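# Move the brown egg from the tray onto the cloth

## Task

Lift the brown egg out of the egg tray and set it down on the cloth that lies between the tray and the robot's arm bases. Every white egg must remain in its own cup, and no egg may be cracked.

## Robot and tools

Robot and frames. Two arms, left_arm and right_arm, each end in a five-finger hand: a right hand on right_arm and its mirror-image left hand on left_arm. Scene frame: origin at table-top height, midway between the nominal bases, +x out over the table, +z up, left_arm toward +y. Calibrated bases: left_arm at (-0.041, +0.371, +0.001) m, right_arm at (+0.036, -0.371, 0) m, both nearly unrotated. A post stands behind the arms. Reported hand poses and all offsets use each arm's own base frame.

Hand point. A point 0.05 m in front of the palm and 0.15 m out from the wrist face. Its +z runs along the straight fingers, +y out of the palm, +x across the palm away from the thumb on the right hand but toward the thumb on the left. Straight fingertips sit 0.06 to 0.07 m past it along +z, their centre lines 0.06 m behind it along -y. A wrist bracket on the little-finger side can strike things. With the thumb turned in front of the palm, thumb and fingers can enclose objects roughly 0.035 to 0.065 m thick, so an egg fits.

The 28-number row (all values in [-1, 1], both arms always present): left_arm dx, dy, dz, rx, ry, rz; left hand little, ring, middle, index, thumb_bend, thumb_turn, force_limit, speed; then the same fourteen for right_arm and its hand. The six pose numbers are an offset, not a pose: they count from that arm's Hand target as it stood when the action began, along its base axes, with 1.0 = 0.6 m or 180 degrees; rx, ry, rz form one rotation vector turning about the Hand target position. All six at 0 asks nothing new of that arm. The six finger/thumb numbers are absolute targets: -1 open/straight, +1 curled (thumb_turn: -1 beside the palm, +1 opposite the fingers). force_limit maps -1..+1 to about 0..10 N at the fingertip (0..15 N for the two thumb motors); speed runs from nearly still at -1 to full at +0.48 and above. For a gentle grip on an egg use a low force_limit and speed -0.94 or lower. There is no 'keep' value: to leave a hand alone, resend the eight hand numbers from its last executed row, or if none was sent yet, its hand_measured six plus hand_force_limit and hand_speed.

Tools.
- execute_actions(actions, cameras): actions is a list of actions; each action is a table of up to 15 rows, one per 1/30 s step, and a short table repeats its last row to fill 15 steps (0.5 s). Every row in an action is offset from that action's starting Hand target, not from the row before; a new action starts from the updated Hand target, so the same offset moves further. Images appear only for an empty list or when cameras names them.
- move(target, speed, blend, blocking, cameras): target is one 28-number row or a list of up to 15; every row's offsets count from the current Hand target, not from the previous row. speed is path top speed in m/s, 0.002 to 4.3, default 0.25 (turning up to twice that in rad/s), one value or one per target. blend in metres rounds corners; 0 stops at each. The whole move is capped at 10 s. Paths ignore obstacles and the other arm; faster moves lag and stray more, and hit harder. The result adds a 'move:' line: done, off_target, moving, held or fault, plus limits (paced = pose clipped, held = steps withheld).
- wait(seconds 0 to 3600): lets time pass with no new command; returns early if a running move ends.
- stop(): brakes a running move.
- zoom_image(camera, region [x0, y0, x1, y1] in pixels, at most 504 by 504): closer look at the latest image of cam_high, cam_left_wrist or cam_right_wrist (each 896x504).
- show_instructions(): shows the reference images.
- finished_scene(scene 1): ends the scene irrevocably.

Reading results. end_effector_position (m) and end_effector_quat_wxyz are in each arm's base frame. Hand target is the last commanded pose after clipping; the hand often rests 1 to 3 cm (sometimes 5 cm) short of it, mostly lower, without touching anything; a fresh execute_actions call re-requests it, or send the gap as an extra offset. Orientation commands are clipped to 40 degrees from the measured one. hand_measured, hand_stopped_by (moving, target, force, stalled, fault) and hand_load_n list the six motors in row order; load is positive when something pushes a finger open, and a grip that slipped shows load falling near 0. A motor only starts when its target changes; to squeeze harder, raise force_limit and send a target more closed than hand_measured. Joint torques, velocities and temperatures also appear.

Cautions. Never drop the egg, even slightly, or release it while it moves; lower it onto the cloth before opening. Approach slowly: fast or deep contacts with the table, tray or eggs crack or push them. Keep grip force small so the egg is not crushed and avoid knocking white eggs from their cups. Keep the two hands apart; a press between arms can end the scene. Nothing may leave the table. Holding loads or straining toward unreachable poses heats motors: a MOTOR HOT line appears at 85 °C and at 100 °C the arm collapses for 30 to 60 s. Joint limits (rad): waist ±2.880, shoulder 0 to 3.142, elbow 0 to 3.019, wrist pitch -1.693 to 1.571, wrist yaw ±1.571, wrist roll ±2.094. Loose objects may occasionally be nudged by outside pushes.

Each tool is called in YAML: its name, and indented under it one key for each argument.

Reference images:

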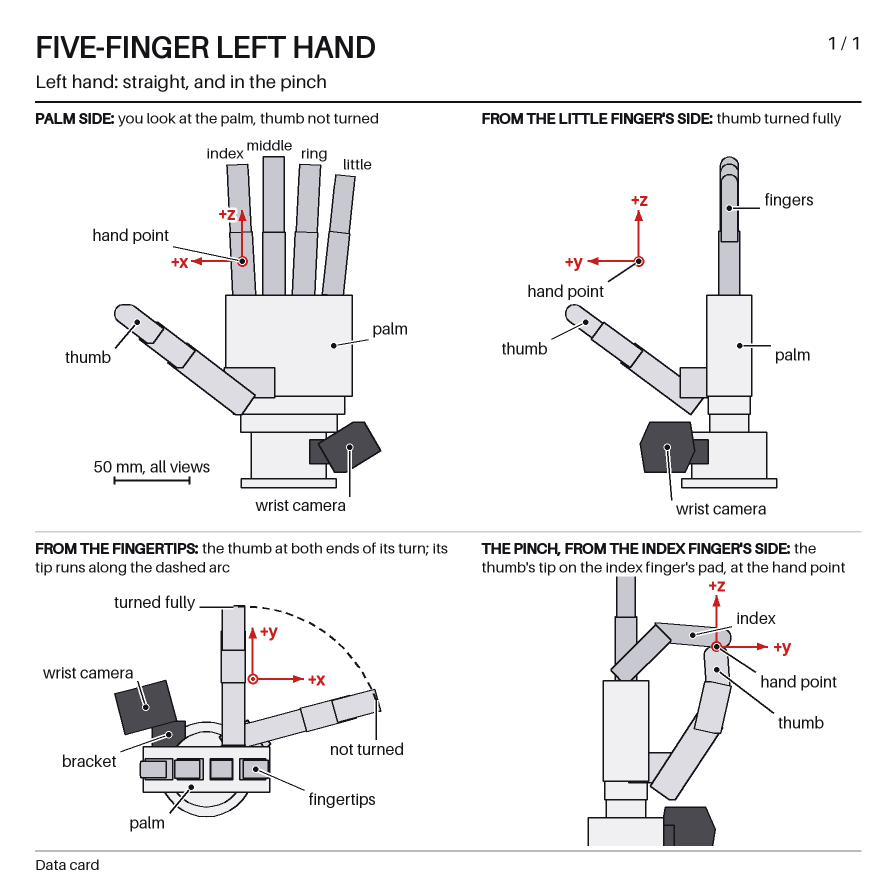

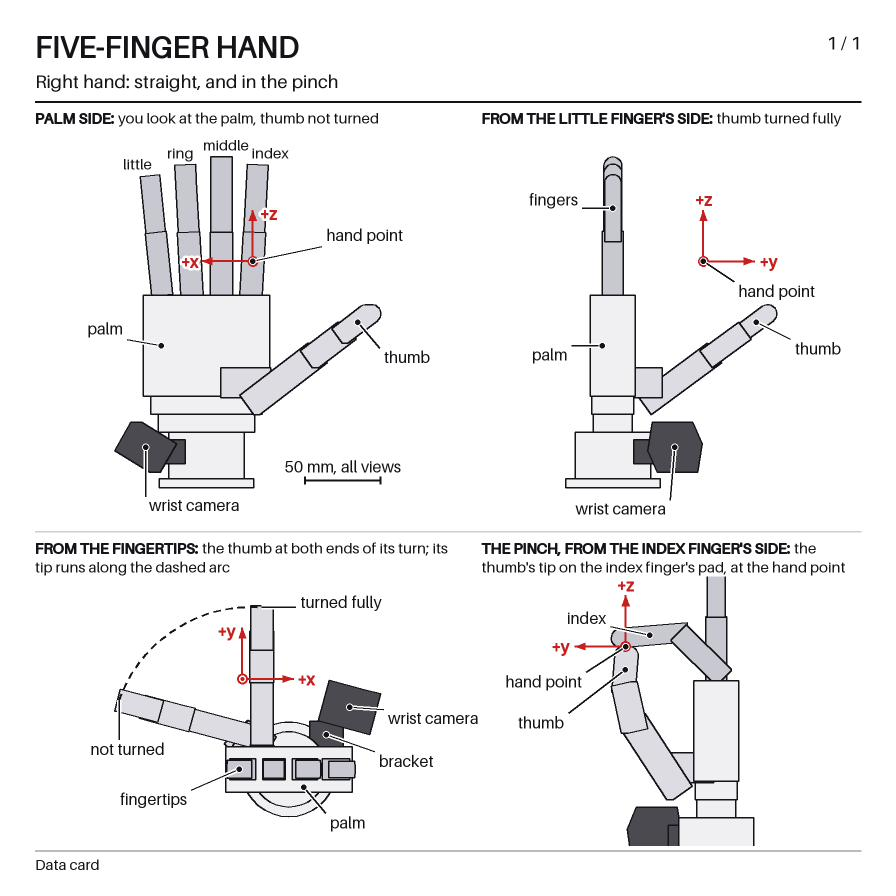

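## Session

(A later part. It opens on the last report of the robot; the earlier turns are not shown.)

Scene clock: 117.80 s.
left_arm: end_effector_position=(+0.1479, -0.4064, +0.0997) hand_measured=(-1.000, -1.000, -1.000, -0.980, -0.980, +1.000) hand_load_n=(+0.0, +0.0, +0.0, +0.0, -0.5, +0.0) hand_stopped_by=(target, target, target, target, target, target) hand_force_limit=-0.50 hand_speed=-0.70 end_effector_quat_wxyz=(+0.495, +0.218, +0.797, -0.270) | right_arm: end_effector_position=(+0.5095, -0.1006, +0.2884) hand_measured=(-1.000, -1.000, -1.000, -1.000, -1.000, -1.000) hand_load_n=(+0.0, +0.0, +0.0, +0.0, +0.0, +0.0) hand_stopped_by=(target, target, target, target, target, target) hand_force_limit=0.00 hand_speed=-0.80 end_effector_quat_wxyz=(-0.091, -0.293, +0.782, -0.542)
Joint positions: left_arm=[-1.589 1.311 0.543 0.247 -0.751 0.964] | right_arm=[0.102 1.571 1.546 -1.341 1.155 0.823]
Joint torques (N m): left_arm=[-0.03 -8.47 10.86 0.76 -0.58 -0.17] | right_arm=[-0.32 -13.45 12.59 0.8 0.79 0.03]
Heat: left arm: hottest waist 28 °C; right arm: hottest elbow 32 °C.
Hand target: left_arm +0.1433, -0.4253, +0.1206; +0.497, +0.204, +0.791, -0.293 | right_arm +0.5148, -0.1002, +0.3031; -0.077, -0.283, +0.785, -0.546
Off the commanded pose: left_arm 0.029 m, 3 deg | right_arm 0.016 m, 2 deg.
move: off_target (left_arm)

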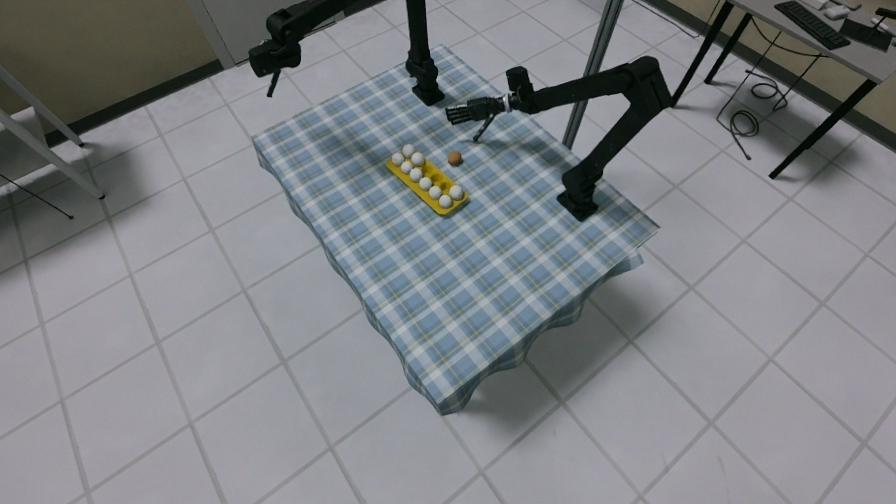

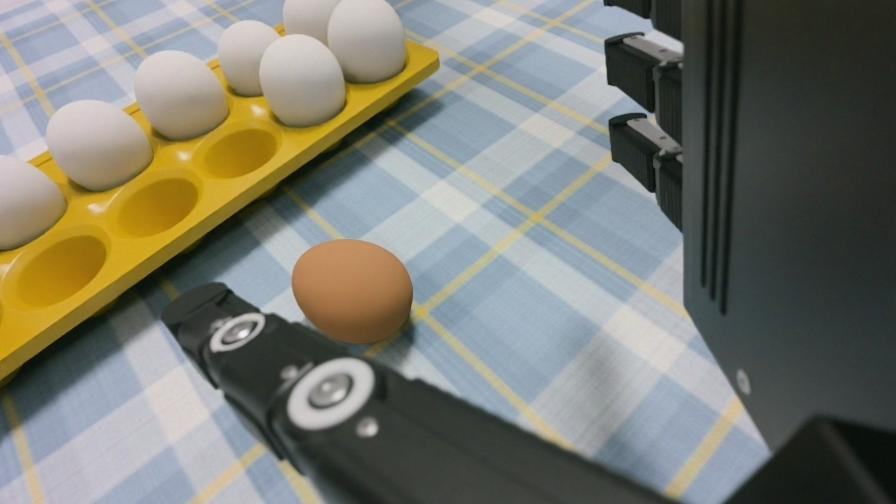

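wait:
  seconds: 1
  cameras: ["cam_left_wrist"]

Scene clock: 118.97 s.
left_arm: end_effector_position=(+0.1478, -0.4064, +0.0997) hand_measured=(-1.000, -1.000, -1.000, -0.980, -0.980, +1.000) hand_load_n=(+0.0, +0.0, +0.0, +0.0, +0.0, +0.0) hand_stopped_by=(target, target, target, target, target, target) hand_force_limit=-0.50 hand_speed=-0.70 end_effector_quat_wxyz=(+0.495, +0.218, +0.797, -0.270) | right_arm: end_effector_position=(+0.5095, -0.1006, +0.2884) hand_measured=(-1.000, -1.000, -1.000, -1.000, -1.000, -1.000) hand_load_n=(+0.0, +0.0, +0.0, +0.0, +0.0, +0.0) hand_stopped_by=(target, target, target, target, target, target) hand_force_limit=0.00 hand_speed=-0.80 end_effector_quat_wxyz=(-0.091, -0.293, +0.782, -0.542)
Joint positions: left_arm=[-1.589 1.311 0.543 0.247 -0.751 0.963] | right_arm=[0.102 1.571 1.546 -1.341 1.155 0.823]
Joint torques (N m): left_arm=[-0.03 -8.53 10.85 0.75 -0.58 -0.17] | right_arm=[0.03 -13.45 12.57 0.8 0.75 0.03]
Heat: left arm: hottest waist 28 °C; right arm: hottest elbow 32 °C.
Hand target: left_arm +0.1432, -0.4253, +0.1206; +0.497, +0.204, +0.791, -0.293 | right_arm +0.5148, -0.1002, +0.3031; -0.077, -0.283, +0.785, -0.546
Off the commanded pose: left_arm 0.029 m, 3 deg | right_arm 0.016 m, 2 deg.
wait: 1.00 s; at rest from the start

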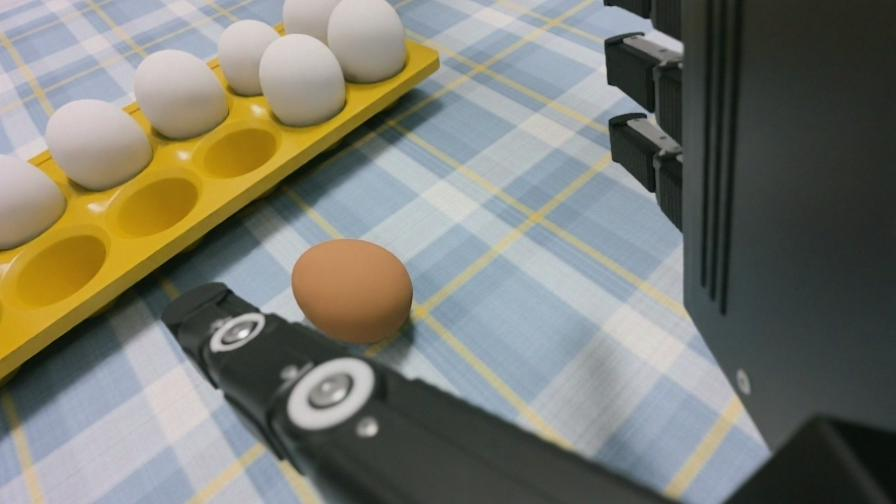

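finished_scene:

The scene is finished: the task was done.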